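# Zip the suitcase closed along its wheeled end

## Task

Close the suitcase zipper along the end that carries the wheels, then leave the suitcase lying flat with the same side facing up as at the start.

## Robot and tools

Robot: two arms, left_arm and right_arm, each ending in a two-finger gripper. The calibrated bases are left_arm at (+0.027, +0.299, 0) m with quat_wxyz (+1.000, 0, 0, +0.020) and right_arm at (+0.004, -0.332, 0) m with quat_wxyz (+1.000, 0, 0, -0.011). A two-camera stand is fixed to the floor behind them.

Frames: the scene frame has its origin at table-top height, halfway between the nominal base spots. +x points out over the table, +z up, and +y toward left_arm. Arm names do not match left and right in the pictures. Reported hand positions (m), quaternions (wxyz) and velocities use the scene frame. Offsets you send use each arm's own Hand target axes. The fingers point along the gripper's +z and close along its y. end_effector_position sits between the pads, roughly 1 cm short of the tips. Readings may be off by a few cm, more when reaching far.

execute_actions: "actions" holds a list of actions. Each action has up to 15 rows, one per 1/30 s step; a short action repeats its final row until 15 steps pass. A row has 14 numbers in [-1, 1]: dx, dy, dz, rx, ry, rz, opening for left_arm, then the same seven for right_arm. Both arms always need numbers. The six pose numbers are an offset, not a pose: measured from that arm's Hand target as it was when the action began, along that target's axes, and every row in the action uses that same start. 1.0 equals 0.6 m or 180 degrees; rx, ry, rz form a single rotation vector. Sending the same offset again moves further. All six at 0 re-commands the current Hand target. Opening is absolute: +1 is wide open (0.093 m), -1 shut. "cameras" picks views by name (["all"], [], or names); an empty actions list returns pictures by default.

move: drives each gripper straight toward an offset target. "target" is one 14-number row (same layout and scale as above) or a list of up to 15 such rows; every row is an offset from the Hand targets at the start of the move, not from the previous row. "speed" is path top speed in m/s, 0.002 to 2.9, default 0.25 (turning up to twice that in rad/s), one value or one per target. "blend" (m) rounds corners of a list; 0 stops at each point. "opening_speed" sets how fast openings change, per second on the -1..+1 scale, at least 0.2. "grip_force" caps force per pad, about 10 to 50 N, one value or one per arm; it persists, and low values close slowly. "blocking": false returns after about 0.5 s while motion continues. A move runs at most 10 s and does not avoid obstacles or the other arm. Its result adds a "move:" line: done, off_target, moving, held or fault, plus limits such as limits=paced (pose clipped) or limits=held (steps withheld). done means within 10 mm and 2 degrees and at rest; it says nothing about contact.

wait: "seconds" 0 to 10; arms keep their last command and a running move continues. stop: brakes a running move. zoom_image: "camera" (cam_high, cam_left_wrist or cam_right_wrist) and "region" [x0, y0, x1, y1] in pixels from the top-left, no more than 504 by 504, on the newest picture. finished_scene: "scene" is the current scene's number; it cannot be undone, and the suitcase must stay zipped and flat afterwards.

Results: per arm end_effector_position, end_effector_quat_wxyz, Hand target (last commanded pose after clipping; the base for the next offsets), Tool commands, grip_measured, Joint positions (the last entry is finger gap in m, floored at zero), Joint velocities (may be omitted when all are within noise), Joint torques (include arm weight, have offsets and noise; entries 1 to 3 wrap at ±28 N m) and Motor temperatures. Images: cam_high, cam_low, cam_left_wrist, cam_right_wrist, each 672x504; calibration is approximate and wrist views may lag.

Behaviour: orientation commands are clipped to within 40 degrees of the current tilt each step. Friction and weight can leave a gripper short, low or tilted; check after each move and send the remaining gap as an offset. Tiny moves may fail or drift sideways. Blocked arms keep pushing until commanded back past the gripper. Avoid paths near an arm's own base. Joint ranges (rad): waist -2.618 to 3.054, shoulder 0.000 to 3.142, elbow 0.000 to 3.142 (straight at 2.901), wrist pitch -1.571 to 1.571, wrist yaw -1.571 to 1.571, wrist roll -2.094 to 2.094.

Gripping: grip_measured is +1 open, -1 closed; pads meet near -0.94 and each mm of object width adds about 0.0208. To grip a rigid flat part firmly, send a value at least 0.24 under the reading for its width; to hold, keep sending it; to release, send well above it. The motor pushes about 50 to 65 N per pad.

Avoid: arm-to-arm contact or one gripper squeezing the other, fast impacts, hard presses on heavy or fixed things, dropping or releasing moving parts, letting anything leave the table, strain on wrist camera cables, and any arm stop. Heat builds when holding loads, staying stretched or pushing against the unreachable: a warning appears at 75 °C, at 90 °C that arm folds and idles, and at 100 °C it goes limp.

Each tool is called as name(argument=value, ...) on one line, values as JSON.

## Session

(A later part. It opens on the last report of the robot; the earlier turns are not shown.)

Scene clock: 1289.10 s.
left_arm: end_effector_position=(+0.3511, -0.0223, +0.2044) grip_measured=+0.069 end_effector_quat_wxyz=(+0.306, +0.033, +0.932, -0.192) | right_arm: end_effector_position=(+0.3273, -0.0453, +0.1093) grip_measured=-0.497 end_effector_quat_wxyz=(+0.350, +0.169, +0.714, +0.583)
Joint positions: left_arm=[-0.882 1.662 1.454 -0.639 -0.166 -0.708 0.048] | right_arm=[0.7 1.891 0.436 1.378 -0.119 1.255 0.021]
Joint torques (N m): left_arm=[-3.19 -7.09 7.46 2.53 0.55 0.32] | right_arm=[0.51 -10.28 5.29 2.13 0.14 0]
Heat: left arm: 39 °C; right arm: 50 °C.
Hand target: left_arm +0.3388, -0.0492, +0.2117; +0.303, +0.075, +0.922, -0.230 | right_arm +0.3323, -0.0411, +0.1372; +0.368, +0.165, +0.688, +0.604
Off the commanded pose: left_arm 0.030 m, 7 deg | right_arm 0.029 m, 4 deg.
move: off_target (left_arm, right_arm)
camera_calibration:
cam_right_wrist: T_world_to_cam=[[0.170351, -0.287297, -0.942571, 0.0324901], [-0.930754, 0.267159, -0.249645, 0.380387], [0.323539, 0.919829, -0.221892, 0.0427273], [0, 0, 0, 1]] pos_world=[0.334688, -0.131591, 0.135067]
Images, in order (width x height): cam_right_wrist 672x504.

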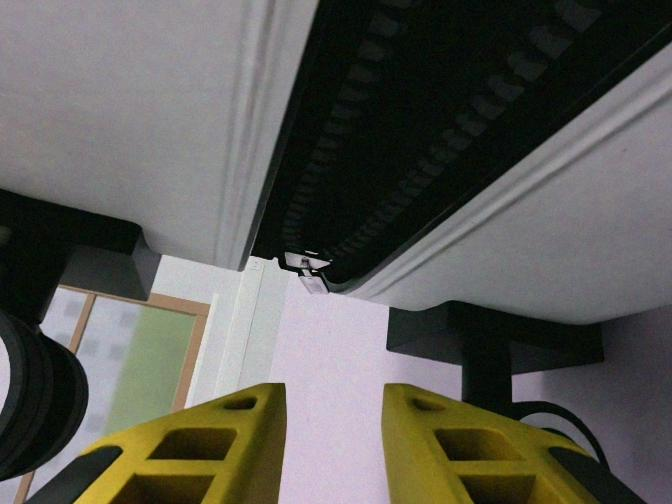

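move(target=[[0,0,0,0,0,0,-0.45,-0.012,0.014,0.05,0,0,0,-0.5],[0,0,0,0,0,0,-0.45,-0.015,0.014,0.08,0,0,0,-0.5]], speed=0.08, cameras=["cam_right_wrist"])

zoom_image(camera="cam_right_wrist", region=[240, 310, 440, 500])

Scene clock: 1298.43 s.
left_arm: end_effector_position=(+0.3574, -0.0221, +0.2054) grip_measured=+0.069 end_effector_quat_wxyz=(+0.317, +0.017, +0.929, -0.191) | right_arm: end_effector_position=(+0.3637, -0.0287, +0.1217) grip_measured=-0.497 end_effector_quat_wxyz=(+0.359, +0.204, +0.706, +0.575)
Joint positions: left_arm=[-0.881 1.669 1.454 -0.617 -0.191 -0.729 0.048] | right_arm=[0.704 1.909 0.599 1.229 -0.048 1.29 0.021]
Joint torques (N m): left_arm=[-3.37 -7.88 7.24 2.32 0.71 0.54] | right_arm=[-0.02 -7.23 8.83 2.25 -0.57 -0.36]
Heat: left arm: 39 °C; right arm: 49 °C.
Hand target: left_arm +0.3389, -0.0491, +0.2118; +0.303, +0.075, +0.922, -0.230 | right_arm +0.3705, -0.0112, +0.1480; +0.368, +0.165, +0.688, +0.604
Off the commanded pose: left_arm 0.033 m, 8 deg | right_arm 0.032 m, 6 deg.
move: off_target (left_arm, right_arm)
camera_calibration:
cam_right_wrist: T_world_to_cam=[[0.127355, -0.28042, -0.951391, 0.0596527], [-0.915505, 0.335819, -0.221533, 0.405843], [0.381618, 0.899217, -0.213957, -0.00411871], [0, 0, 0, 1]] pos_world=[0.365526, -0.115859, 0.145779]
Images, in order (width x height): cam_right_wrist 672x504.

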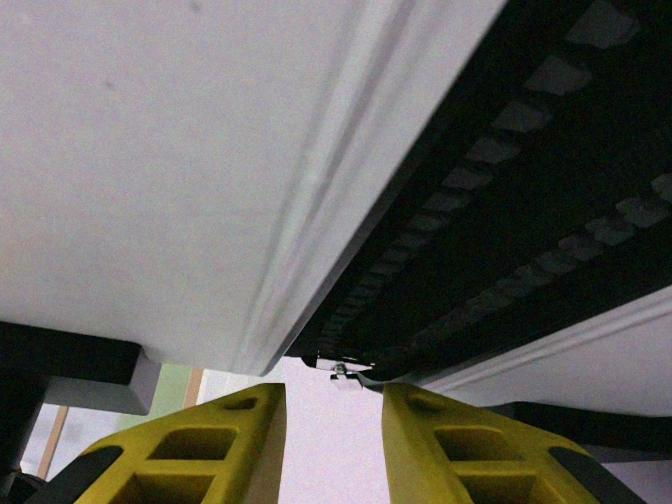

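Scaled by 2.520 from the camera's 672x504 image, which has a finer 960x720 frame.

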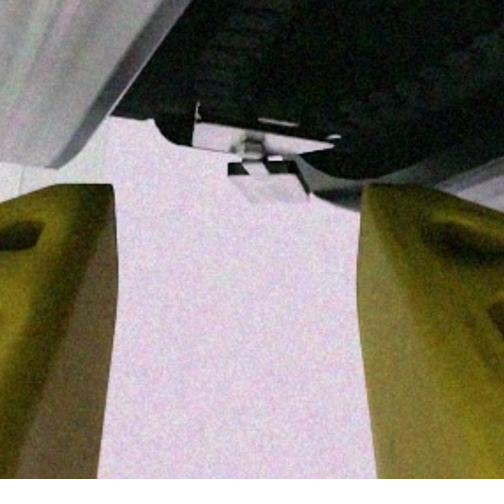

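move(target=[[0,0,0,0,0,0,-0.45,-0.017,0.002,0.012,0,0,0,-0.5],[0,0,0,0,0,0,-0.45,-0.017,0.002,0.012,0,0,0,-0.75]], speed=0.06, opening_speed=0.5, cameras=["cam_right_wrist"])

zoom_image(camera="cam_right_wrist", region=[240, 310, 440, 500])

Scene clock: 1306.20 s.
left_arm: end_effector_position=(+0.3602, -0.0224, +0.2053) grip_measured=+0.069 end_effector_quat_wxyz=(+0.322, +0.012, +0.927, -0.190) | right_arm: end_effector_position=(+0.3684, -0.0257, +0.1225) grip_measured=-0.747 end_effector_quat_wxyz=(+0.353, +0.202, +0.710, +0.574)
Joint positions: left_arm=[-0.881 1.674 1.454 -0.606 -0.202 -0.736 0.048] | right_arm=[0.696 1.909 0.627 1.191 -0.067 1.29 0.009]
Joint torques (N m): left_arm=[-3.28 -8.39 7.13 2.21 0.83 0.6] | right_arm=[-1.8 -7.05 9.63 2.25 -0.65 -0.39]
Heat: left arm: 38 °C; right arm: 49 °C.
Hand target: left_arm +0.3389, -0.0491, +0.2117; +0.302, +0.075, +0.922, -0.230 | right_arm +0.3822, -0.0127, +0.1523; +0.368, +0.165, +0.688, +0.604
Off the commanded pose: left_arm 0.035 m, 9 deg | right_arm 0.035 m, 6 deg.
move: off_target (left_arm, right_arm); target 2's new opening was sent with right_arm's hand 0.035 m and 6 deg from that target
camera_calibration:
cam_right_wrist: T_world_to_cam=[[0.12153, -0.284185, -0.951036, 0.0625983], [-0.921152, 0.324618, -0.214713, 0.41032], [0.369742, 0.902143, -0.222327, -0.00305668], [0, 0, 0, 1]] pos_world=[0.37149, -0.11265, 0.146955]
Images, in order (width x height): cam_right_wrist 672x504.

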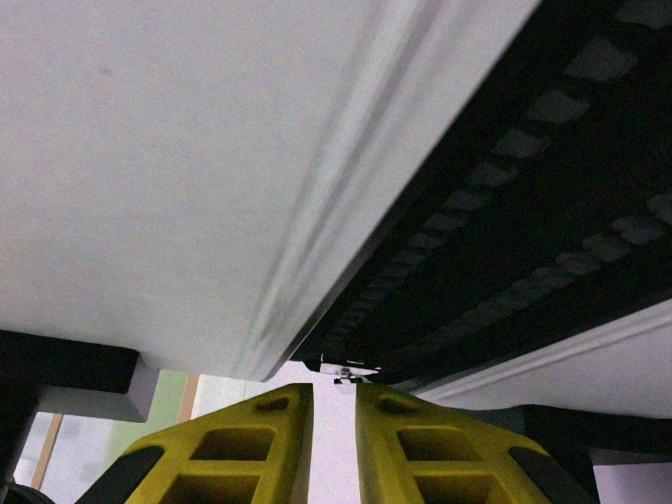

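Scaled by 2.520 from the camera's 672x504 image, which has a finer 960x720 frame.

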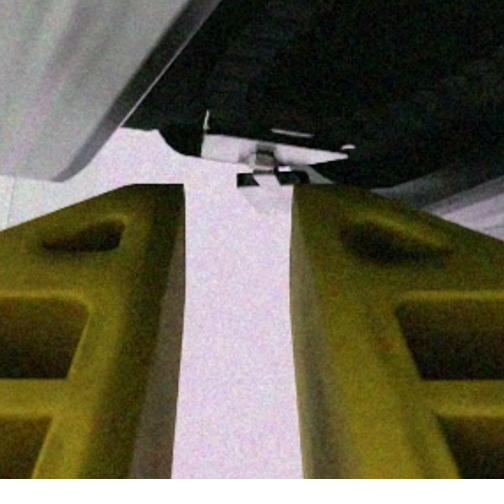

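move(target=[[0,0,0,0,0,0,-0.45,0,-0.01,0.0,0,0,0,-0.6],[0,0,0,0,0,0,-0.45,-0.012,-0.01,0.022,0,0,0,-0.6],[0,0,0,0,0,0,-0.45,-0.012,-0.01,0.022,0,0,0,-1]], speed=0.06, opening_speed=0.5, cameras=["cam_right_wrist"])

zoom_image(camera="cam_right_wrist", region=[240, 310, 440, 500])

Scene clock: 1318.80 s.
left_arm: end_effector_position=(+0.3695, -0.0168, +0.2057) grip_measured=+0.069 end_effector_quat_wxyz=(+0.332, -0.003, +0.925, -0.185) | right_arm: end_effector_position=(+0.3805, -0.0187, +0.1220) grip_measured=-0.986 end_effector_quat_wxyz=(+0.353, +0.191, +0.710, +0.579)
Joint positions: left_arm=[-0.866 1.68 1.454 -0.591 -0.224 -0.743 0.048] | right_arm=[0.68 1.956 0.684 1.189 -0.101 1.278 0]
Joint torques (N m): left_arm=[-4.53 -9.03 6.91 2.08 1 0.7] | right_arm=[-2.19 -7.13 9.95 2.2 -0.52 -0.27]
Heat: left arm: 37 °C; right arm: 52 °C.
Hand target: left_arm +0.3388, -0.0492, +0.2117; +0.302, +0.075, +0.922, -0.230 | right_arm +0.3976, -0.0095, +0.1487; +0.368, +0.165, +0.688, +0.604
Off the commanded pose: left_arm 0.045 m, 11 deg | right_arm 0.033 m, 5 deg.
move: off_target (left_arm, right_arm); target 3's new opening was sent with right_arm's hand 0.033 m and 5 deg from that target
camera_calibration:
cam_right_wrist: T_world_to_cam=[[0.140259, -0.2823, -0.949017, 0.0553281], [-0.924132, 0.306722, -0.22782, 0.421421], [0.355398, 0.908971, -0.217862, -0.00892561], [0, 0, 0, 1]] pos_world=[0.38486, -0.105527, 0.146571]
Images, in order (width x height): cam_right_wrist 672x504.

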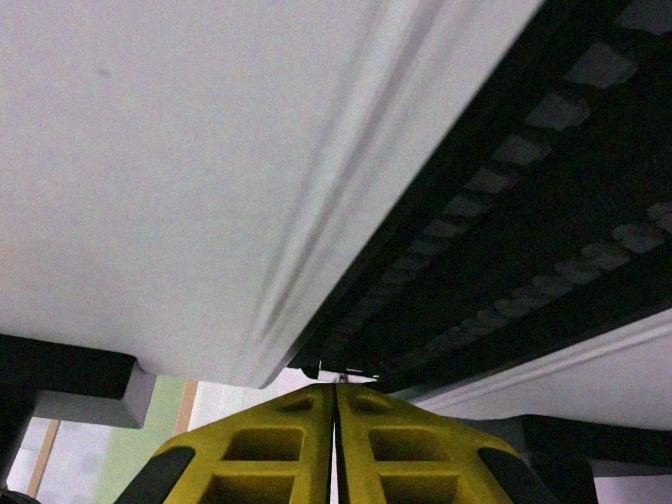

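Scaled by 2.520 from the camera's 672x504 image, which has a finer 960x720 frame.

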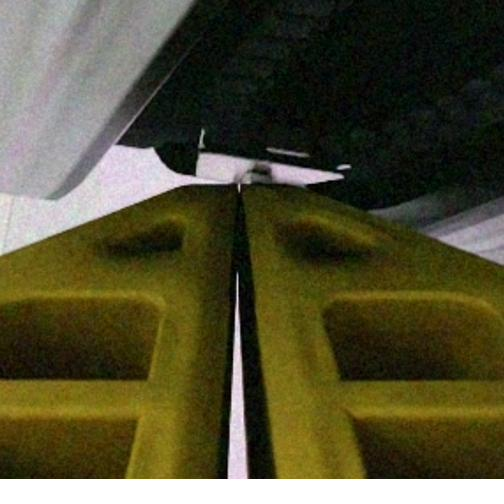

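move(target=[0,0,0,0,0,0,-0.45,-0.028,-0.009,-0.053,0,0,0,-1], speed=0.06, cameras=["cam_right_wrist"])

zoom_image(camera="cam_right_wrist", region=[240, 310, 440, 500])

Scene clock: 1333.47 s.
left_arm: end_effector_position=(+0.3693, -0.0192, +0.2057) grip_measured=+0.069 end_effector_quat_wxyz=(+0.332, -0.007, +0.924, -0.192) | right_arm: end_effector_position=(+0.3716, -0.0246, +0.1167) grip_measured=-0.986 end_effector_quat_wxyz=(+0.335, +0.146, +0.722, +0.588)
Joint positions: left_arm=[-0.867 1.68 1.449 -0.578 -0.218 -0.754 0.048] | right_arm=[0.633 1.956 0.648 1.221 -0.241 1.232 0]
Joint torques (N m): left_arm=[-4.25 -9.06 7.45 1.92 0.97 0.77] | right_arm=[-4.27 -12.31 4.01 2.35 0.18 0.21]
Motor temperatures (°C): left_arm=[22 35 34 37 21 20 23] | right_arm=[20 30 34 53 19 19 20]
Heat: left arm: 37 °C; right arm: 53 °C.
Hand target: left_arm +0.3389, -0.0491, +0.2117; +0.303, +0.075, +0.922, -0.230 | right_arm +0.3877, -0.0445, +0.1487; +0.368, +0.165, +0.688, +0.604
Off the commanded pose: left_arm 0.043 m, 11 deg | right_arm 0.041 m, 6 deg.
move: off_target (left_arm, right_arm)
camera_calibration:
cam_right_wrist: T_world_to_cam=[[0.189181, -0.290051, -0.938126, 0.0302609], [-0.943645, 0.210512, -0.255381, 0.421953], [0.27156, 0.933571, -0.23388, 0.0320219], [0, 0, 0, 1]] pos_world=[0.383753, -0.109944, 0.143636]
Images, in order (width x height): cam_right_wrist 672x504.

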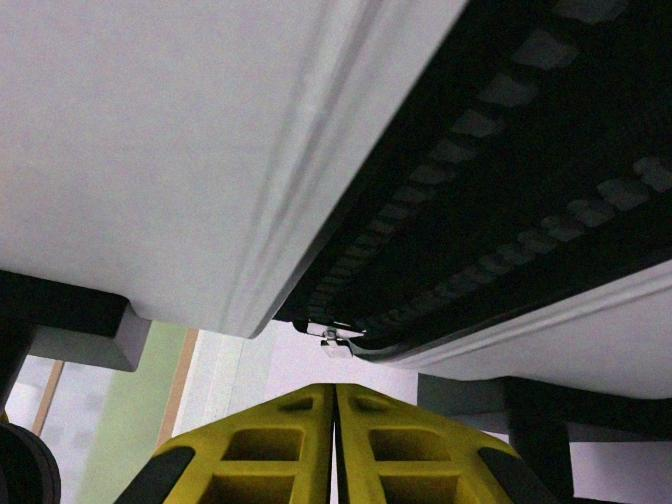

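Scaled by 2.520 from the camera's 672x504 image, which has a finer 960x720 frame.

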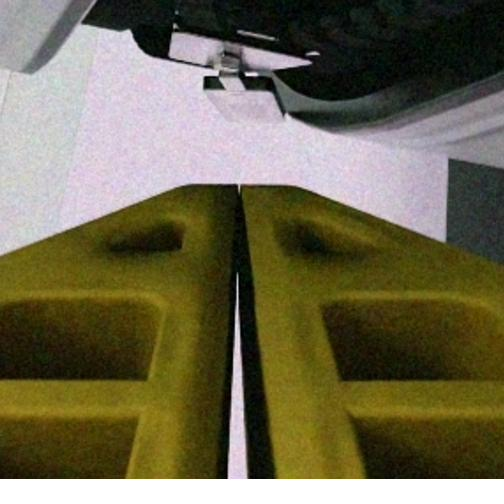

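move(target=[[0,0,0,0,0,0,-0.45,0.02,0,-0.12,0,0,0,-1],[0,0,0,0,0,0,-0.45,0.1,0.1,-0.3,0,0,0,-1]], speed=0.15, blend=[0.02,0], cameras=["cam_high","cam_right_wrist"])

Scene clock: 1356.77 s.
left_arm: end_effector_position=(+0.3633, -0.0219, +0.2032) grip_measured=+0.069 end_effector_quat_wxyz=(+0.325, +0.004, +0.927, -0.188) | right_arm: end_effector_position=(+0.2046, -0.1208, +0.1683) grip_measured=-0.986 end_effector_quat_wxyz=(+0.358, +0.165, +0.705, +0.589)
Joint positions: left_arm=[-0.879 1.68 1.449 -0.593 -0.214 -0.746 0.048] | right_arm=[0.852 0.71 0.04 0.62 0.035 1.257 0]
Joint torques (N m): left_arm=[-3.48 -8.91 7.54 2.05 0.93 0.71] | right_arm=[0.5 -0.76 8.23 2.15 0.12 -0.04]
Heat: left arm: 36 °C; right arm: 53 °C.
Hand target: left_arm +0.3389, -0.0491, +0.2117; +0.303, +0.075, +0.922, -0.230 | right_arm +0.2072, -0.1188, +0.1874; +0.368, +0.165, +0.688, +0.603
Off the commanded pose: left_arm 0.038 m, 10 deg | right_arm 0.019 m, 3 deg.
move: off_target (left_arm, right_arm)
camera_calibration:
cam_right_wrist: T_world_to_cam=[[0.192489, -0.275904, -0.941714, 0.0839866], [-0.923904, 0.272432, -0.268667, 0.303466], [0.330679, 0.921769, -0.202469, 0.160538], [0, 0, 0, 1]] pos_world=[0.21112, -0.20748, 0.193126]
Images, in order (width x height): cam_high 672x504, cam_right_wrist 672x504.

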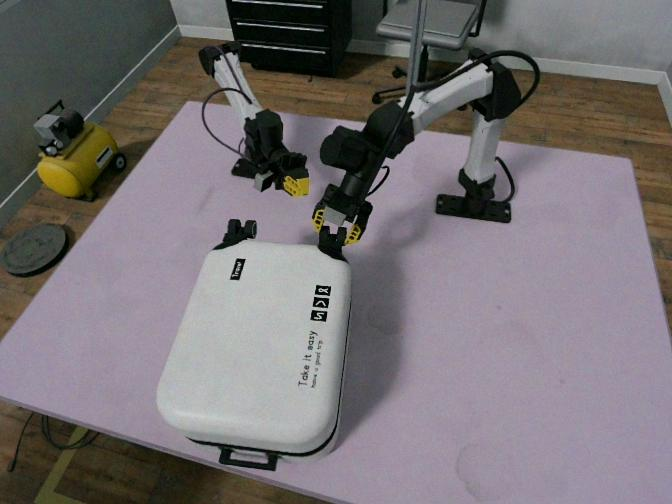

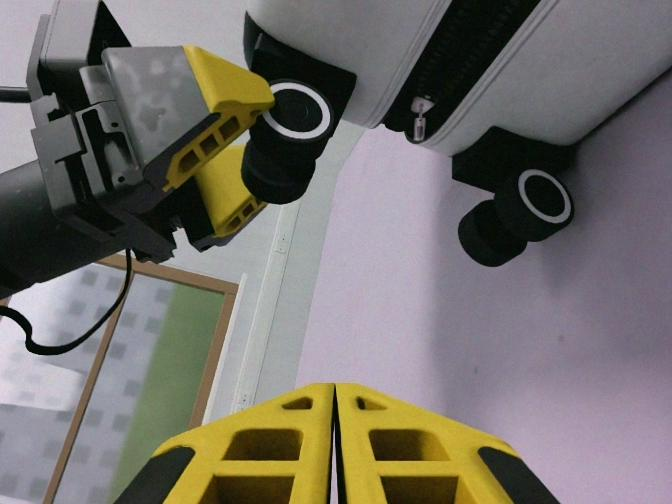

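move(target=[[0,0,0,0,0,0,-0.45,-0.016,-0.114,0,0,0,-0.32,-0.5],[0,0,0,0,0,0,-0.45,-0.016,-0.114,0.205,0,0,-0.32,-0.5]], speed=0.15, cameras=["cam_right_wrist"])

zoom_image(camera="cam_right_wrist", region=[240, 150, 480, 390])

Scene clock: 1381.07 s.
left_arm: end_effector_position=(+0.3633, -0.0219, +0.2032) grip_measured=+0.069 end_effector_quat_wxyz=(+0.325, +0.004, +0.927, -0.188) | right_arm: end_effector_position=(+0.3097, -0.0580, +0.1050) grip_measured=-0.502 end_effector_quat_wxyz=(+0.585, -0.196, +0.710, +0.339)
Joint positions: left_arm=[-0.879 1.68 1.449 -0.593 -0.214 -0.746 0.048] | right_arm=[0.707 1.859 0.348 1.426 -0.11 0.247 0.021]
Joint torques (N m): left_arm=[-3.54 -8.81 7.39 2.05 0.95 0.7] | right_arm=[0.47 -5.11 4.92 2.68 0.08 0.05]
Heat: left arm: 37 °C; right arm: 51 °C.
Hand target: left_arm +0.3389, -0.0491, +0.2117; +0.303, +0.075, +0.922, -0.230 | right_arm +0.3153, -0.0528, +0.1254; +0.614, -0.186, +0.682, +0.352
Off the commanded pose: left_arm 0.038 m, 10 deg | right_arm 0.022 m, 5 deg.
move: off_target (left_arm, right_arm)
camera_calibration:
cam_right_wrist: T_world_to_cam=[[0.66986, -0.70582, -0.230447, -0.225993], [-0.511654, -0.213897, -0.83214, 0.269805], [0.538049, 0.675327, -0.504417, 0.00821013], [0, 0, 0, 1]] pos_world=[0.285013, -0.107344, 0.176578]
Images, in order (width x height): cam_right_wrist 672x504.

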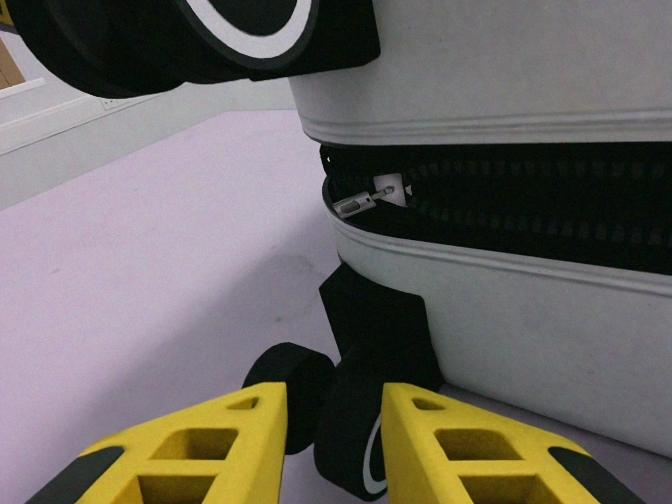

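Scaled by 2.100 from the camera's 672x504 image, which has a finer 960x720 frame.

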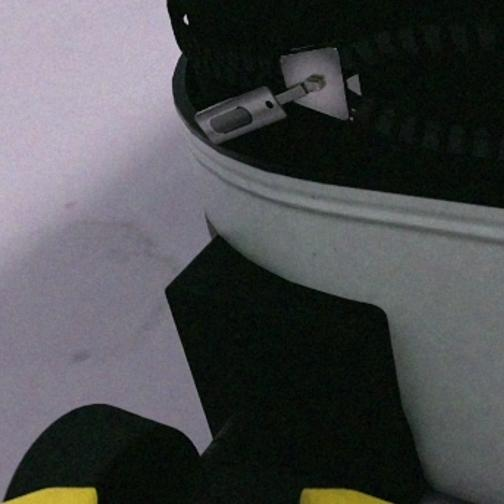

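move(target=[0,0,0,0,0,0,-0.45,-0.01,0.058,0.06,0.242,-0.063,0,-0.5], speed=0.1, cameras=["cam_right_wrist"])

zoom_image(camera="cam_right_wrist", region=[240, 150, 480, 390])

Scene clock: 1402.63 s.
left_arm: end_effector_position=(+0.3633, -0.0219, +0.2032) grip_measured=+0.069 end_effector_quat_wxyz=(+0.325, +0.004, +0.927, -0.188) | right_arm: end_effector_position=(+0.3171, -0.0092, +0.1365) grip_measured=-0.502 end_effector_quat_wxyz=(+0.699, +0.079, +0.705, +0.087)
Joint positions: left_arm=[-0.879 1.68 1.449 -0.593 -0.214 -0.746 0.048] | right_arm=[1.168 2.037 0.809 1.212 1.133 0.25 0.021]
Joint torques (N m): left_arm=[-3.63 -8.84 7.61 2.09 0.95 0.71] | right_arm=[0.44 -7.45 6.06 1.61 0.17 0.02]
Heat: left arm: 37 °C; right arm: 53 °C.
Hand target: left_arm +0.3389, -0.0491, +0.2117; +0.303, +0.075, +0.922, -0.230 | right_arm +0.3179, -0.0046, +0.1398; +0.702, +0.089, +0.701, +0.090
Off the commanded pose: left_arm 0.038 m, 10 deg | right_arm 0.006 m, 1 deg.
move: off_target (left_arm)
camera_calibration:
cam_right_wrist: T_world_to_cam=[[-0.00423659, -0.97716, -0.212461, 0.0195794], [-0.446797, 0.191926, -0.873806, 0.298995], [0.894625, 0.091225, -0.437406, -0.140456], [0, 0, 0, 1]] pos_world=[0.259329, -0.0254395, 0.203987]
Images, in order (width x height): cam_right_wrist 672x504.

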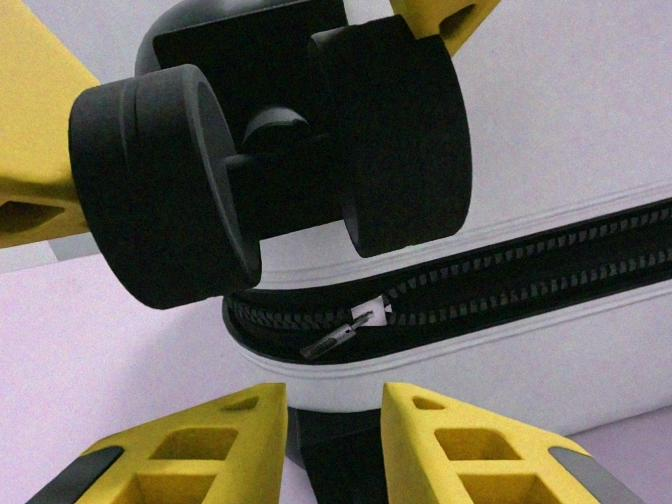

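Scaled by 2.100 from the camera's 672x504 image, which has a finer 960x720 frame.

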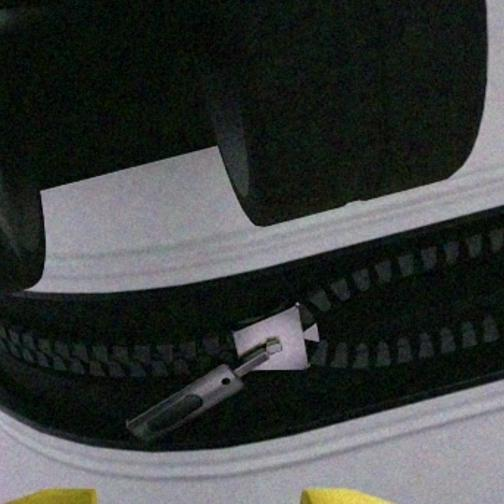

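move(target=[0,0,0,0,0,0,-0.45,0.02,0.007,0.035,0,0,0.33,-0.5], speed=0.1, cameras=["cam_right_wrist"])

zoom_image(camera="cam_right_wrist", region=[240, 230, 440, 430])

Scene clock: 1422.50 s.
left_arm: end_effector_position=(+0.3633, -0.0219, +0.2032) grip_measured=+0.069 end_effector_quat_wxyz=(+0.325, +0.004, +0.927, -0.188) | right_arm: end_effector_position=(+0.3341, -0.0012, +0.1251) grip_measured=-0.502 end_effector_quat_wxyz=(+0.567, +0.417, +0.576, +0.416)
Joint positions: left_arm=[-0.879 1.68 1.449 -0.593 -0.214 -0.746 0.048] | right_arm=[1.136 2.11 0.876 1.212 1.108 1.28 0.021]
Joint torques (N m): left_arm=[-3.56 -8.94 7.45 2.08 0.91 0.69] | right_arm=[-0.7 -7.99 5.96 1.64 -0.01 0.01]
Heat: left arm: 38 °C; right arm: 51 °C.
Hand target: left_arm +0.3389, -0.0491, +0.2117; +0.303, +0.075, +0.922, -0.230 | right_arm +0.3389, +0.0024, +0.1292; +0.565, +0.425, +0.565, +0.426
Off the commanded pose: left_arm 0.038 m, 10 deg | right_arm 0.007 m, 2 deg.
move: off_target (left_arm)
camera_calibration:
cam_right_wrist: T_world_to_cam=[[-0.022665, -0.326511, -0.944922, 0.12362], [-0.446574, 0.848935, -0.282632, 0.221879], [0.894459, 0.415572, -0.165052, -0.195012], [0, 0, 0, 1]] pos_world=[0.276317, -0.0669563, 0.147334]
Images, in order (width x height): cam_right_wrist 672x504.

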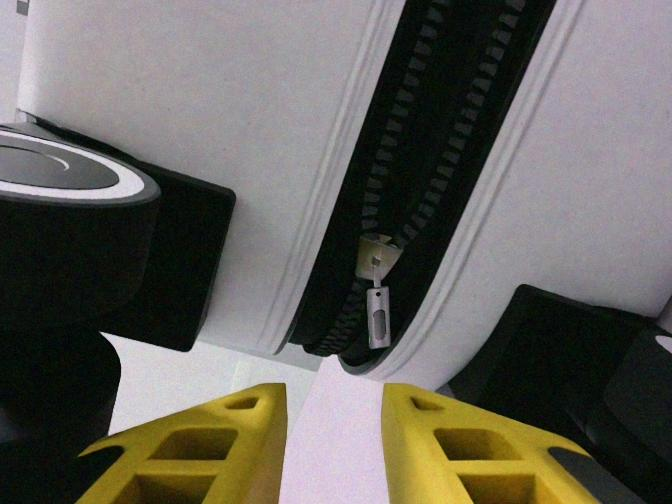

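Scaled by 2.520 from the camera's 672x504 image, which has a finer 960x720 frame.

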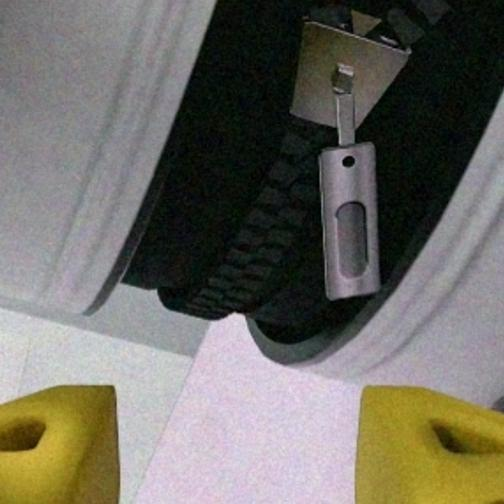

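move(target=[[0,0,0,0,0,0,-0.45,-0.005,-0.0175,0.0,0,0,0,-0.5],[0,0,0,0,0,0,-0.45,-0.007,-0.0175,0.058,0,0,0,-0.5]], speed=0.08, cameras=["cam_right_wrist"])

zoom_image(camera="cam_right_wrist", region=[240, 300, 440, 500])

Scene clock: 1431.00 s.
left_arm: end_effector_position=(+0.3633, -0.0219, +0.2032) grip_measured=+0.069 end_effector_quat_wxyz=(+0.325, +0.004, +0.927, -0.188) | right_arm: end_effector_position=(+0.3697, -0.0089, +0.1170) grip_measured=-0.502 end_effector_quat_wxyz=(+0.566, +0.421, +0.573, +0.417)
Joint positions: left_arm=[-0.879 1.68 1.449 -0.593 -0.214 -0.746 0.048] | right_arm=[1.043 2.165 0.925 1.221 1.02 1.285 0.021]
Joint torques (N m): left_arm=[-3.58 -8.92 7.43 2.06 0.94 0.68] | right_arm=[-0.34 -8.31 5.96 1.68 -0.07 -0.01]
Heat: left arm: 38 °C; right arm: 50 °C.
Hand target: left_arm +0.3389, -0.0491, +0.2117; +0.303, +0.075, +0.922, -0.230 | right_arm +0.3738, -0.0045, +0.1204; +0.565, +0.425, +0.565, +0.426
Off the commanded pose: left_arm 0.038 m, 10 deg | right_arm 0.007 m, 1 deg.
move: off_target (left_arm)
camera_calibration:
cam_right_wrist: T_world_to_cam=[[-0.0241006, -0.318055, -0.947766, 0.115196], [-0.44263, 0.853448, -0.275147, 0.239713], [0.896381, 0.412878, -0.161349, -0.226178], [0, 0, 0, 1]] pos_world=[0.311621, -0.0745599, 0.138641]
Images, in order (width x height): cam_right_wrist 672x504.

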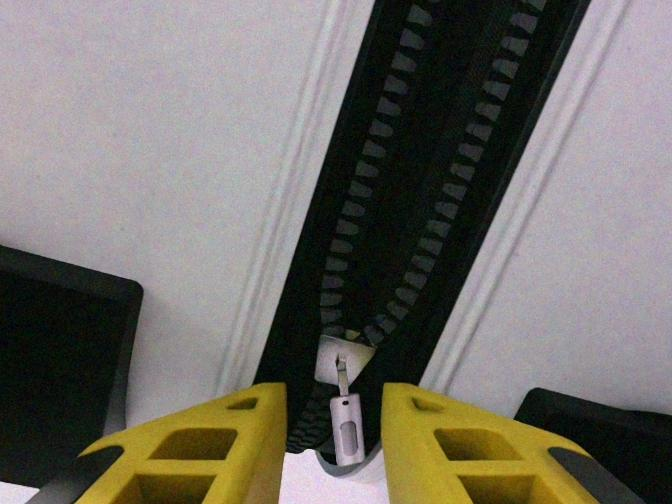

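Scaled by 2.520 from the camera's 672x504 image, which has a finer 960x720 frame.

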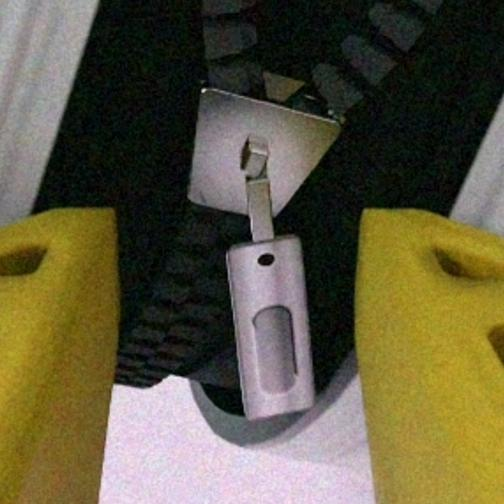

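move(target=[[0,0,0,0,0,0,-0.45,0.005,-0.004,0.028,0,0,0,-0.5],[0,0,0,0,0,0,-0.45,0.005,-0.004,0.028,0,0,0,-0.7]], speed=0.06, opening_speed=0.5, cameras=["cam_right_wrist"])

zoom_image(camera="cam_right_wrist", region=[240, 300, 440, 500])

Scene clock: 1438.10 s.
left_arm: end_effector_position=(+0.3653, -0.0203, +0.2038) grip_measured=+0.069 end_effector_quat_wxyz=(+0.330, +0.007, +0.926, -0.184) | right_arm: end_effector_position=(+0.3750, -0.0080, +0.1126) grip_measured=-0.697 end_effector_quat_wxyz=(+0.571, +0.427, +0.569, +0.410)
Joint positions: left_arm=[-0.876 1.68 1.449 -0.591 -0.221 -0.734 0.048] | right_arm=[1.038 2.194 0.957 1.216 1.037 1.285 0.012]
Joint torques (N m): left_arm=[-3.69 -9.1 7.32 2.04 1 0.58] | right_arm=[-2.92 -8.25 7.19 1.58 -0.54 -0.03]
Heat: left arm: 38 °C; right arm: 49 °C.
Hand target: left_arm +0.3388, -0.0492, +0.2117; +0.303, +0.075, +0.922, -0.230 | right_arm +0.3906, -0.0022, +0.1172; +0.565, +0.425, +0.565, +0.426
Off the commanded pose: left_arm 0.040 m, 10 deg | right_arm 0.017 m, 2 deg.
move: off_target (left_arm, right_arm); target 2's new opening was sent with right_arm's hand 0.016 m and 1 deg from that target
camera_calibration:
cam_right_wrist: T_world_to_cam=[[-0.0322923, -0.319409, -0.947067, 0.114403], [-0.423222, 0.862787, -0.276554, 0.233036], [0.90545, 0.391889, -0.163042, -0.235263], [0, 0, 0, 1]] pos_world=[0.315339, -0.0723223, 0.134437]
Images, in order (width x height): cam_right_wrist 672x504.

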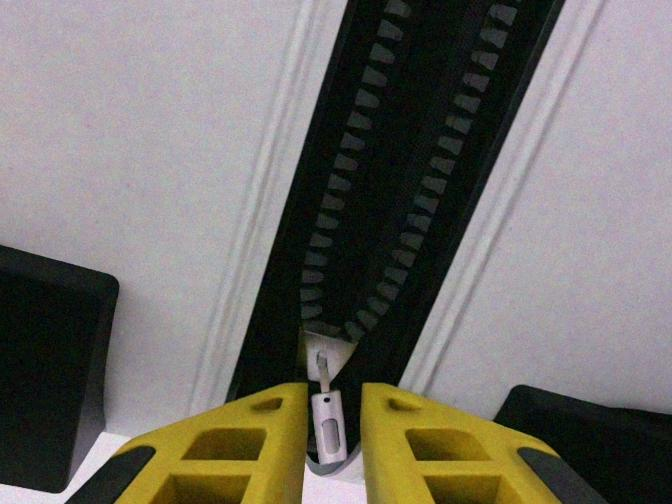

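Scaled by 2.520 from the camera's 672x504 image, which has a finer 960x720 frame.

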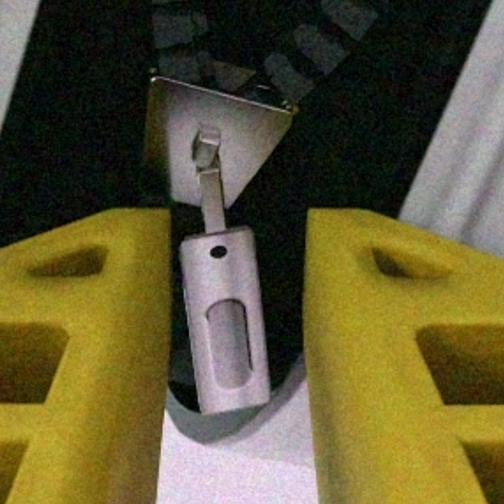

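move(target=[0,0,0,0,0,0,-0.45,0,0.003,0.0,0,0,0,-1], speed=0.06, opening_speed=0.5, cameras=["cam_right_wrist"])

zoom_image(camera="cam_right_wrist", region=[240, 300, 440, 500])

Scene clock: 1444.17 s.
left_arm: end_effector_position=(+0.3655, -0.0204, +0.2040) grip_measured=+0.069 end_effector_quat_wxyz=(+0.330, +0.008, +0.926, -0.185) | right_arm: end_effector_position=(+0.3780, -0.0057, +0.1127) grip_measured=-0.986 end_effector_quat_wxyz=(+0.568, +0.422, +0.573, +0.413)
Joint positions: left_arm=[-0.876 1.68 1.449 -0.589 -0.221 -0.732 0.048] | right_arm=[1.031 2.194 0.963 1.205 1.015 1.285 0]
Joint torques (N m): left_arm=[-3.63 -8.91 7.51 2.02 1.02 0.57] | right_arm=[-2.18 -8.66 6.98 1.62 -0.31 -0.03]
Heat: left arm: 38 °C; right arm: 49 °C.
Hand target: left_arm +0.3388, -0.0492, +0.2117; +0.303, +0.075, +0.922, -0.230 | right_arm +0.3906, -0.0018, +0.1189; +0.565, +0.425, +0.565, +0.426
Off the commanded pose: left_arm 0.040 m, 10 deg | right_arm 0.015 m, 2 deg.
move: off_target (left_arm, right_arm)
camera_calibration:
cam_right_wrist: T_world_to_cam=[[-0.0298955, -0.322988, -0.945931, 0.114224], [-0.437079, 0.855307, -0.278231, 0.23767], [0.898926, 0.405129, -0.166741, -0.23598], [0, 0, 0, 1]] pos_world=[0.319424, -0.0707852, 0.134827]
Images, in order (width x height): cam_right_wrist 672x504.

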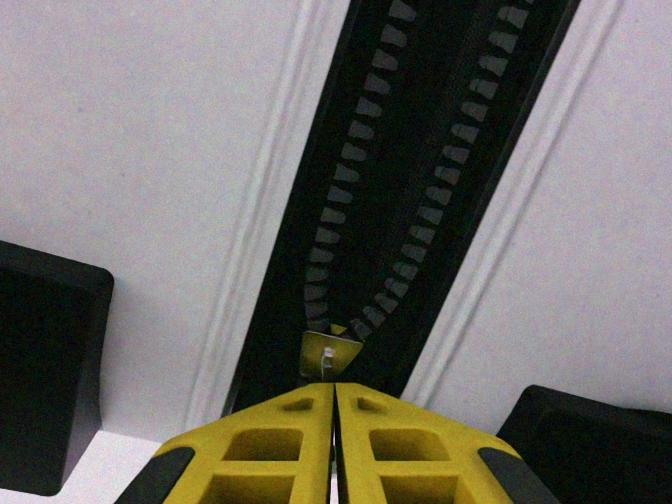

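Scaled by 2.520 from the camera's 672x504 image, which has a finer 960x720 frame.

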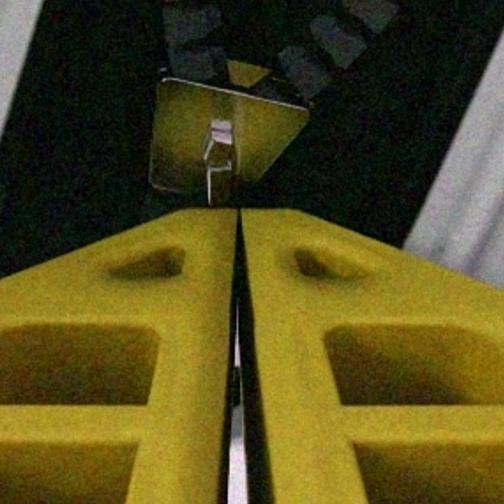

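move(target=[0,0,0,0,0,0,-0.45,-0.056,-0.016,-0.017,0,0,0,-1], speed=0.06, cameras=["cam_right_wrist"])

zoom_image(camera="cam_right_wrist", region=[240, 300, 440, 500])

Scene clock: 1451.27 s.
left_arm: end_effector_position=(+0.3651, -0.0210, +0.2039) grip_measured=+0.069 end_effector_quat_wxyz=(+0.329, +0.008, +0.926, -0.186) | right_arm: end_effector_position=(+0.3740, -0.0227, +0.1030) grip_measured=-0.986 end_effector_quat_wxyz=(+0.556, +0.406, +0.588, +0.425)
Joint positions: left_arm=[-0.876 1.68 1.449 -0.589 -0.217 -0.732 0.048] | right_arm=[1.002 2.171 0.853 1.284 0.932 1.285 0]
Joint torques (N m): left_arm=[-3.6 -8.9 7.56 2.04 0.97 0.56] | right_arm=[-2.28 -12.66 3.08 1.73 0.23 0]
Motor temperatures (°C): left_arm=[22 38 34 35 21 20 24] | right_arm=[19 33 31 48 18 19 20]
Heat: left arm: 38 °C; right arm: 48 °C.
Hand target: left_arm +0.3388, -0.0492, +0.2117; +0.303, +0.075, +0.922, -0.230 | right_arm +0.3804, -0.0367, +0.1190; +0.565, +0.425, +0.565, +0.426
Off the commanded pose: left_arm 0.039 m, 10 deg | right_arm 0.022 m, 3 deg.
move: off_target (left_arm, right_arm)
camera_calibration:
cam_right_wrist: T_world_to_cam=[[-0.0190524, -0.330281, -0.94369, 0.0950156], [-0.484296, 0.828792, -0.28029, 0.265105], [0.874697, 0.451685, -0.175744, -0.216041], [0, 0, 0, 1]] pos_world=[0.31917, -0.0907519, 0.126003]
Images, in order (width x height): cam_right_wrist 672x504.

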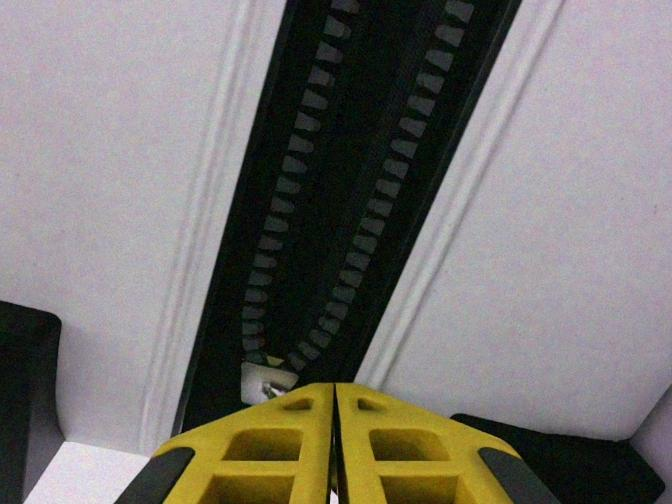

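Scaled by 2.520 from the camera's 672x504 image, which has a finer 960x720 frame.

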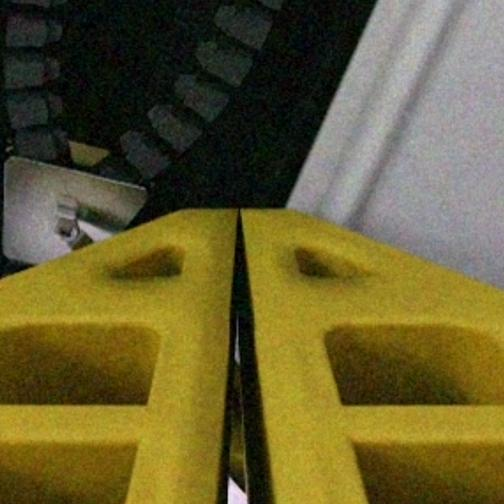

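move(target=[0,0,0,0,0,0,-0.45,-0.05,0.005,-0.01,0,0,0,-1], speed=0.06, cameras=["cam_right_wrist"])

zoom_image(camera="cam_right_wrist", region=[180, 300, 380, 500])

Scene clock: 1456.67 s.
left_arm: end_effector_position=(+0.3644, -0.0221, +0.2039) grip_measured=+0.069 end_effector_quat_wxyz=(+0.327, +0.010, +0.926, -0.189) | right_arm: end_effector_position=(+0.3744, -0.0619, +0.1088) grip_measured=-0.986 end_effector_quat_wxyz=(+0.564, +0.417, +0.586, +0.405)
Joint positions: left_arm=[-0.876 1.68 1.449 -0.588 -0.21 -0.732 0.048] | right_arm=[0.948 2.08 0.738 1.284 0.921 1.288 0]
Joint torques (N m): left_arm=[-3.77 -8.83 7.5 2 0.89 0.55] | right_arm=[-0.44 -12.66 3.07 1.87 0.03 -0.05]
Heat: left arm: 38 °C; right arm: 49 °C.
Hand target: left_arm +0.3389, -0.0491, +0.2117; +0.303, +0.075, +0.922, -0.230 | right_arm +0.3744, -0.0646, +0.1302; +0.565, +0.424, +0.565, +0.426
Off the commanded pose: left_arm 0.038 m, 9 deg | right_arm 0.022 m, 3 deg.
move: off_target (left_arm, right_arm)
camera_calibration:
cam_right_wrist: T_world_to_cam=[[-0.0465932, -0.34316, -0.938121, 0.0965156], [-0.452466, 0.844524, -0.28645, 0.289164], [0.890563, 0.411121, -0.194617, -0.204095], [0, 0, 0, 1]] pos_world=[0.317094, -0.127178, 0.133654]
Images, in order (width x height): cam_right_wrist 672x504.

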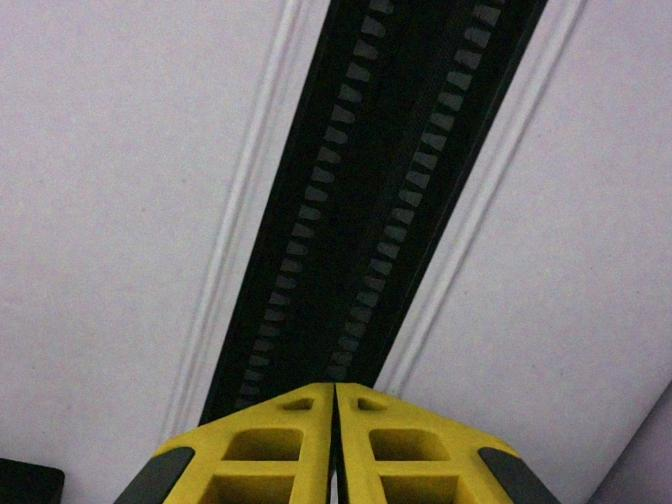

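Scaled by 2.520 from the camera's 672x504 image, which has a finer 960x720 frame.

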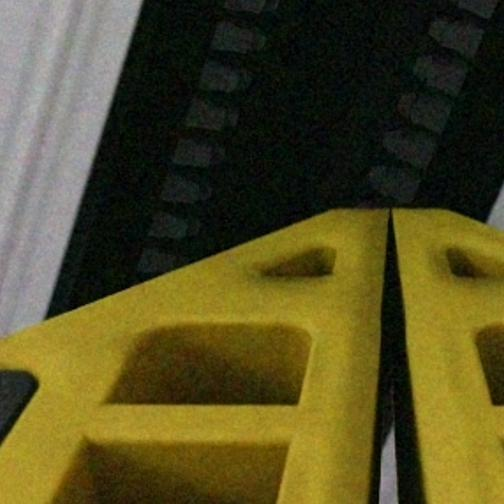

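move(target=[[0,0,0,0,0,0,-0.45,0.02,0,-0.13,0,0,0,-0.5]], speed=0.12, cameras=["cam_right_wrist"])

zoom_image(camera="cam_right_wrist", region=[180, 250, 420, 490])

Scene clock: 1466.07 s.
left_arm: end_effector_position=(+0.3644, -0.0221, +0.2039) grip_measured=+0.069 end_effector_quat_wxyz=(+0.327, +0.010, +0.926, -0.189) | right_arm: end_effector_position=(+0.2983, -0.0506, +0.1054) grip_measured=-0.502 end_effector_quat_wxyz=(+0.567, +0.408, +0.593, +0.401)
Joint positions: left_arm=[-0.876 1.68 1.449 -0.588 -0.21 -0.732 0.048] | right_arm=[1.168 2.025 0.607 1.331 1.133 1.296 0.021]
Joint torques (N m): left_arm=[-3.49 -8.9 7.57 2 0.91 0.6] | right_arm=[0.18 -11.41 2.65 1.98 0.2 -0.07]
Heat: left arm: 38 °C; right arm: 50 °C.
Hand target: left_arm +0.3389, -0.0491, +0.2117; +0.303, +0.075, +0.922, -0.230 | right_arm +0.2964, -0.0533, +0.1269; +0.565, +0.425, +0.565, +0.426
Off the commanded pose: left_arm 0.038 m, 9 deg | right_arm 0.022 m, 5 deg.
move: off_target (left_arm, right_arm)
camera_calibration:
cam_right_wrist: T_world_to_cam=[[-0.0445866, -0.365987, -0.929551, 0.0909778], [-0.459993, 0.833492, -0.306102, 0.247901], [0.886802, 0.413939, -0.205514, -0.13926], [0, 0, 0, 1]] pos_world=[0.241585, -0.115681, 0.131831]
Images, in order (width x height): cam_right_wrist 672x504.

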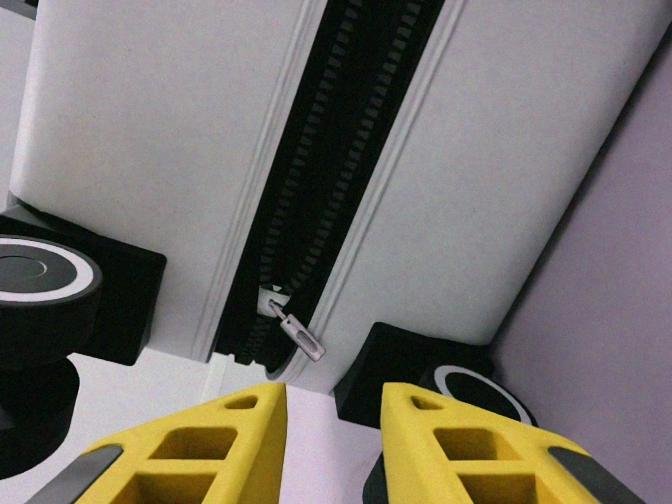

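Scaled by 2.100 from the camera's 672x504 image, which has a finer 960x720 frame.

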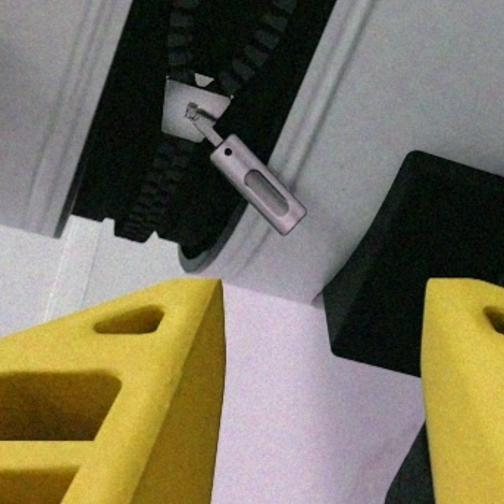

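move(target=[0,0,0,0,0,0,-0.45,0.0265,0.0284,-0.0183,0,0,-0.28,-0.5], speed=0.15, cameras=["cam_right_wrist","cam_high"])

Scene clock: 1492.10 s.
left_arm: end_effector_position=(+0.3644, -0.0221, +0.2039) grip_measured=+0.069 end_effector_quat_wxyz=(+0.327, +0.010, +0.926, -0.189) | right_arm: end_effector_position=(+0.2854, -0.0373, +0.1166) grip_measured=-0.502 end_effector_quat_wxyz=(+0.686, +0.123, +0.706, +0.127)
Joint positions: left_arm=[-0.876 1.68 1.449 -0.588 -0.21 -0.732 0.048] | right_arm=[1.223 2 0.641 1.286 1.19 0.424 0.021]
Joint torques (N m): left_arm=[-3.69 -8.99 7.54 2.05 0.9 0.53] | right_arm=[0.51 -11.26 5.18 1.61 0.17 -0.11]
Motor temperatures (°C): left_arm=[22 38 34 35 21 20 24] | right_arm=[19 39 29 49 18 19 20]
Heat: left arm: 38 °C; right arm: 49 °C.
Hand target: left_arm +0.3389, -0.0491, +0.2117; +0.303, +0.075, +0.922, -0.230 | right_arm +0.2854, -0.0333, +0.1388; +0.692, +0.144, +0.692, +0.145
Off the commanded pose: left_arm 0.038 m, 9 deg | right_arm 0.023 m, 4 deg.
move: off_target (left_arm, right_arm)
camera_calibration:
cam_right_wrist: T_world_to_cam=[[-0.0144031, -0.944823, -0.327264, 0.00526852], [-0.464476, 0.296164, -0.834595, 0.277248], [0.885469, 0.139985, -0.443113, -0.113102], [0, 0, 0, 1]] pos_world=[0.229, -0.0613005, 0.182997]
Images, in order (width x height): cam_high 672x504, cam_right_wrist 672x504.

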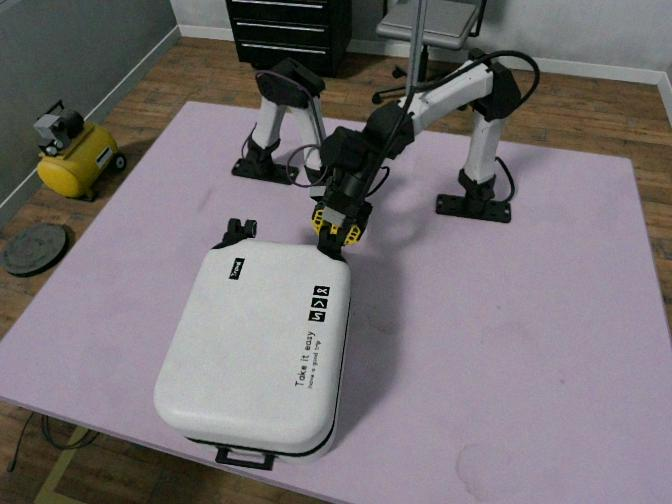

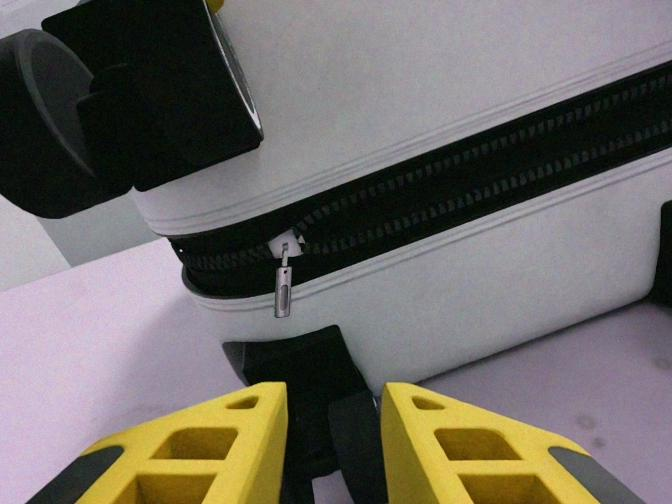

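move(target=[[0,0,0,0,0,0,-0.45,0.0255,0.0375,0.06,0,0,0,-0.5],[0,0,0,0,0,0,-0.45,0.0255,0.0375,0.107,0,0,0,-0.5]], speed=0.12, cameras=["cam_right_wrist"])

Scene clock: 1503.37 s.
left_arm: end_effector_position=(+0.3644, -0.0221, +0.2039) grip_measured=+0.069 end_effector_quat_wxyz=(+0.327, +0.010, +0.926, -0.189) | right_arm: end_effector_position=(+0.3467, -0.0123, +0.1309) grip_measured=-0.502 end_effector_quat_wxyz=(+0.690, +0.144, +0.694, +0.143)
Joint positions: left_arm=[-0.876 1.68 1.449 -0.588 -0.21 -0.732 0.048] | right_arm=[1.093 2.088 0.863 1.212 1.072 0.421 0.021]
Joint torques (N m): left_arm=[-3.66 -8.95 7.45 1.99 0.94 0.56] | right_arm=[-0.09 -7.86 6.19 1.63 0.02 -0.11]
Heat: left arm: 39 °C; right arm: 48 °C.
Hand target: left_arm +0.3389, -0.0491, +0.2117; +0.303, +0.075, +0.922, -0.230 | right_arm +0.3496, -0.0064, +0.1338; +0.692, +0.144, +0.692, +0.145
Off the commanded pose: left_arm 0.038 m, 9 deg | right_arm 0.007 m, 0 deg.
move: off_target (left_arm)
camera_calibration:
cam_right_wrist: T_world_to_cam=[[-0.0181734, -0.925716, -0.377783, 0.0426544], [-0.443403, 0.34612, -0.826798, 0.302509], [0.896138, 0.152484, -0.416755, -0.171531], [0, 0, 0, 1]] pos_world=[0.288624, -0.0390628, 0.194742]
Images, in order (width x height): cam_right_wrist 672x504.

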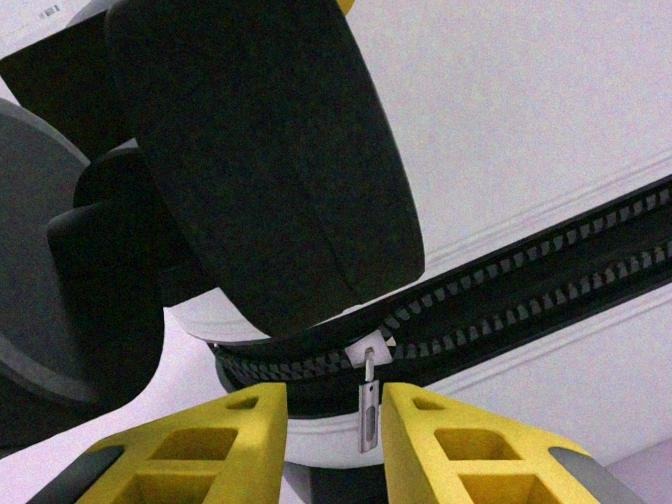

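move(target=[[0,0,0,0,0,0,-0.45,0.016,-0.0125,0,0,0,0,-0.5],[0,0,0,0,0,0,-0.45,0.016,-0.0125,0.0265,0,0,0,-0.5]], speed=0.08, cameras=["cam_right_wrist"])

Scene clock: 1509.20 s.
left_arm: end_effector_position=(+0.3644, -0.0221, +0.2039) grip_measured=+0.069 end_effector_quat_wxyz=(+0.327, +0.010, +0.926, -0.189) | right_arm: end_effector_position=(+0.3617, -0.0145, +0.1161) grip_measured=-0.502 end_effector_quat_wxyz=(+0.687, +0.138, +0.700, +0.136)
Joint positions: left_arm=[-0.876 1.68 1.449 -0.588 -0.21 -0.732 0.048] | right_arm=[1.054 2.14 0.885 1.22 1.031 0.42 0.021]
Joint torques (N m): left_arm=[-3.77 -8.87 7.49 2 0.94 0.57] | right_arm=[-0.18 -8.18 5.94 1.82 -0.03 -0.12]
Heat: left arm: 39 °C; right arm: 48 °C.
Hand target: left_arm +0.3389, -0.0491, +0.2117; +0.303, +0.075, +0.922, -0.230 | right_arm +0.3654, -0.0094, +0.1221; +0.692, +0.144, +0.692, +0.145
Off the commanded pose: left_arm 0.038 m, 9 deg | right_arm 0.009 m, 2 deg.
move: off_target (left_arm)
camera_calibration:
cam_right_wrist: T_world_to_cam=[[-0.0206886, -0.93269, -0.360084, 0.0340372], [-0.453729, 0.329695, -0.827908, 0.301313], [0.890899, 0.146252, -0.43001, -0.187441], [0, 0, 0, 1]] pos_world=[0.30441, -0.0401816, 0.181114]
Images, in order (width x height): cam_right_wrist 672x504.

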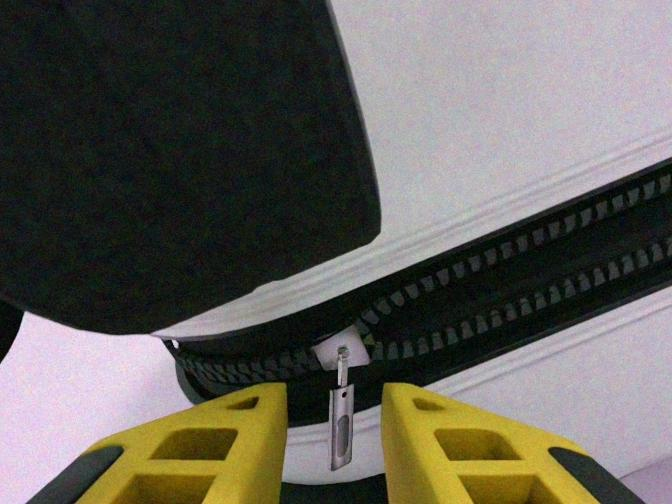

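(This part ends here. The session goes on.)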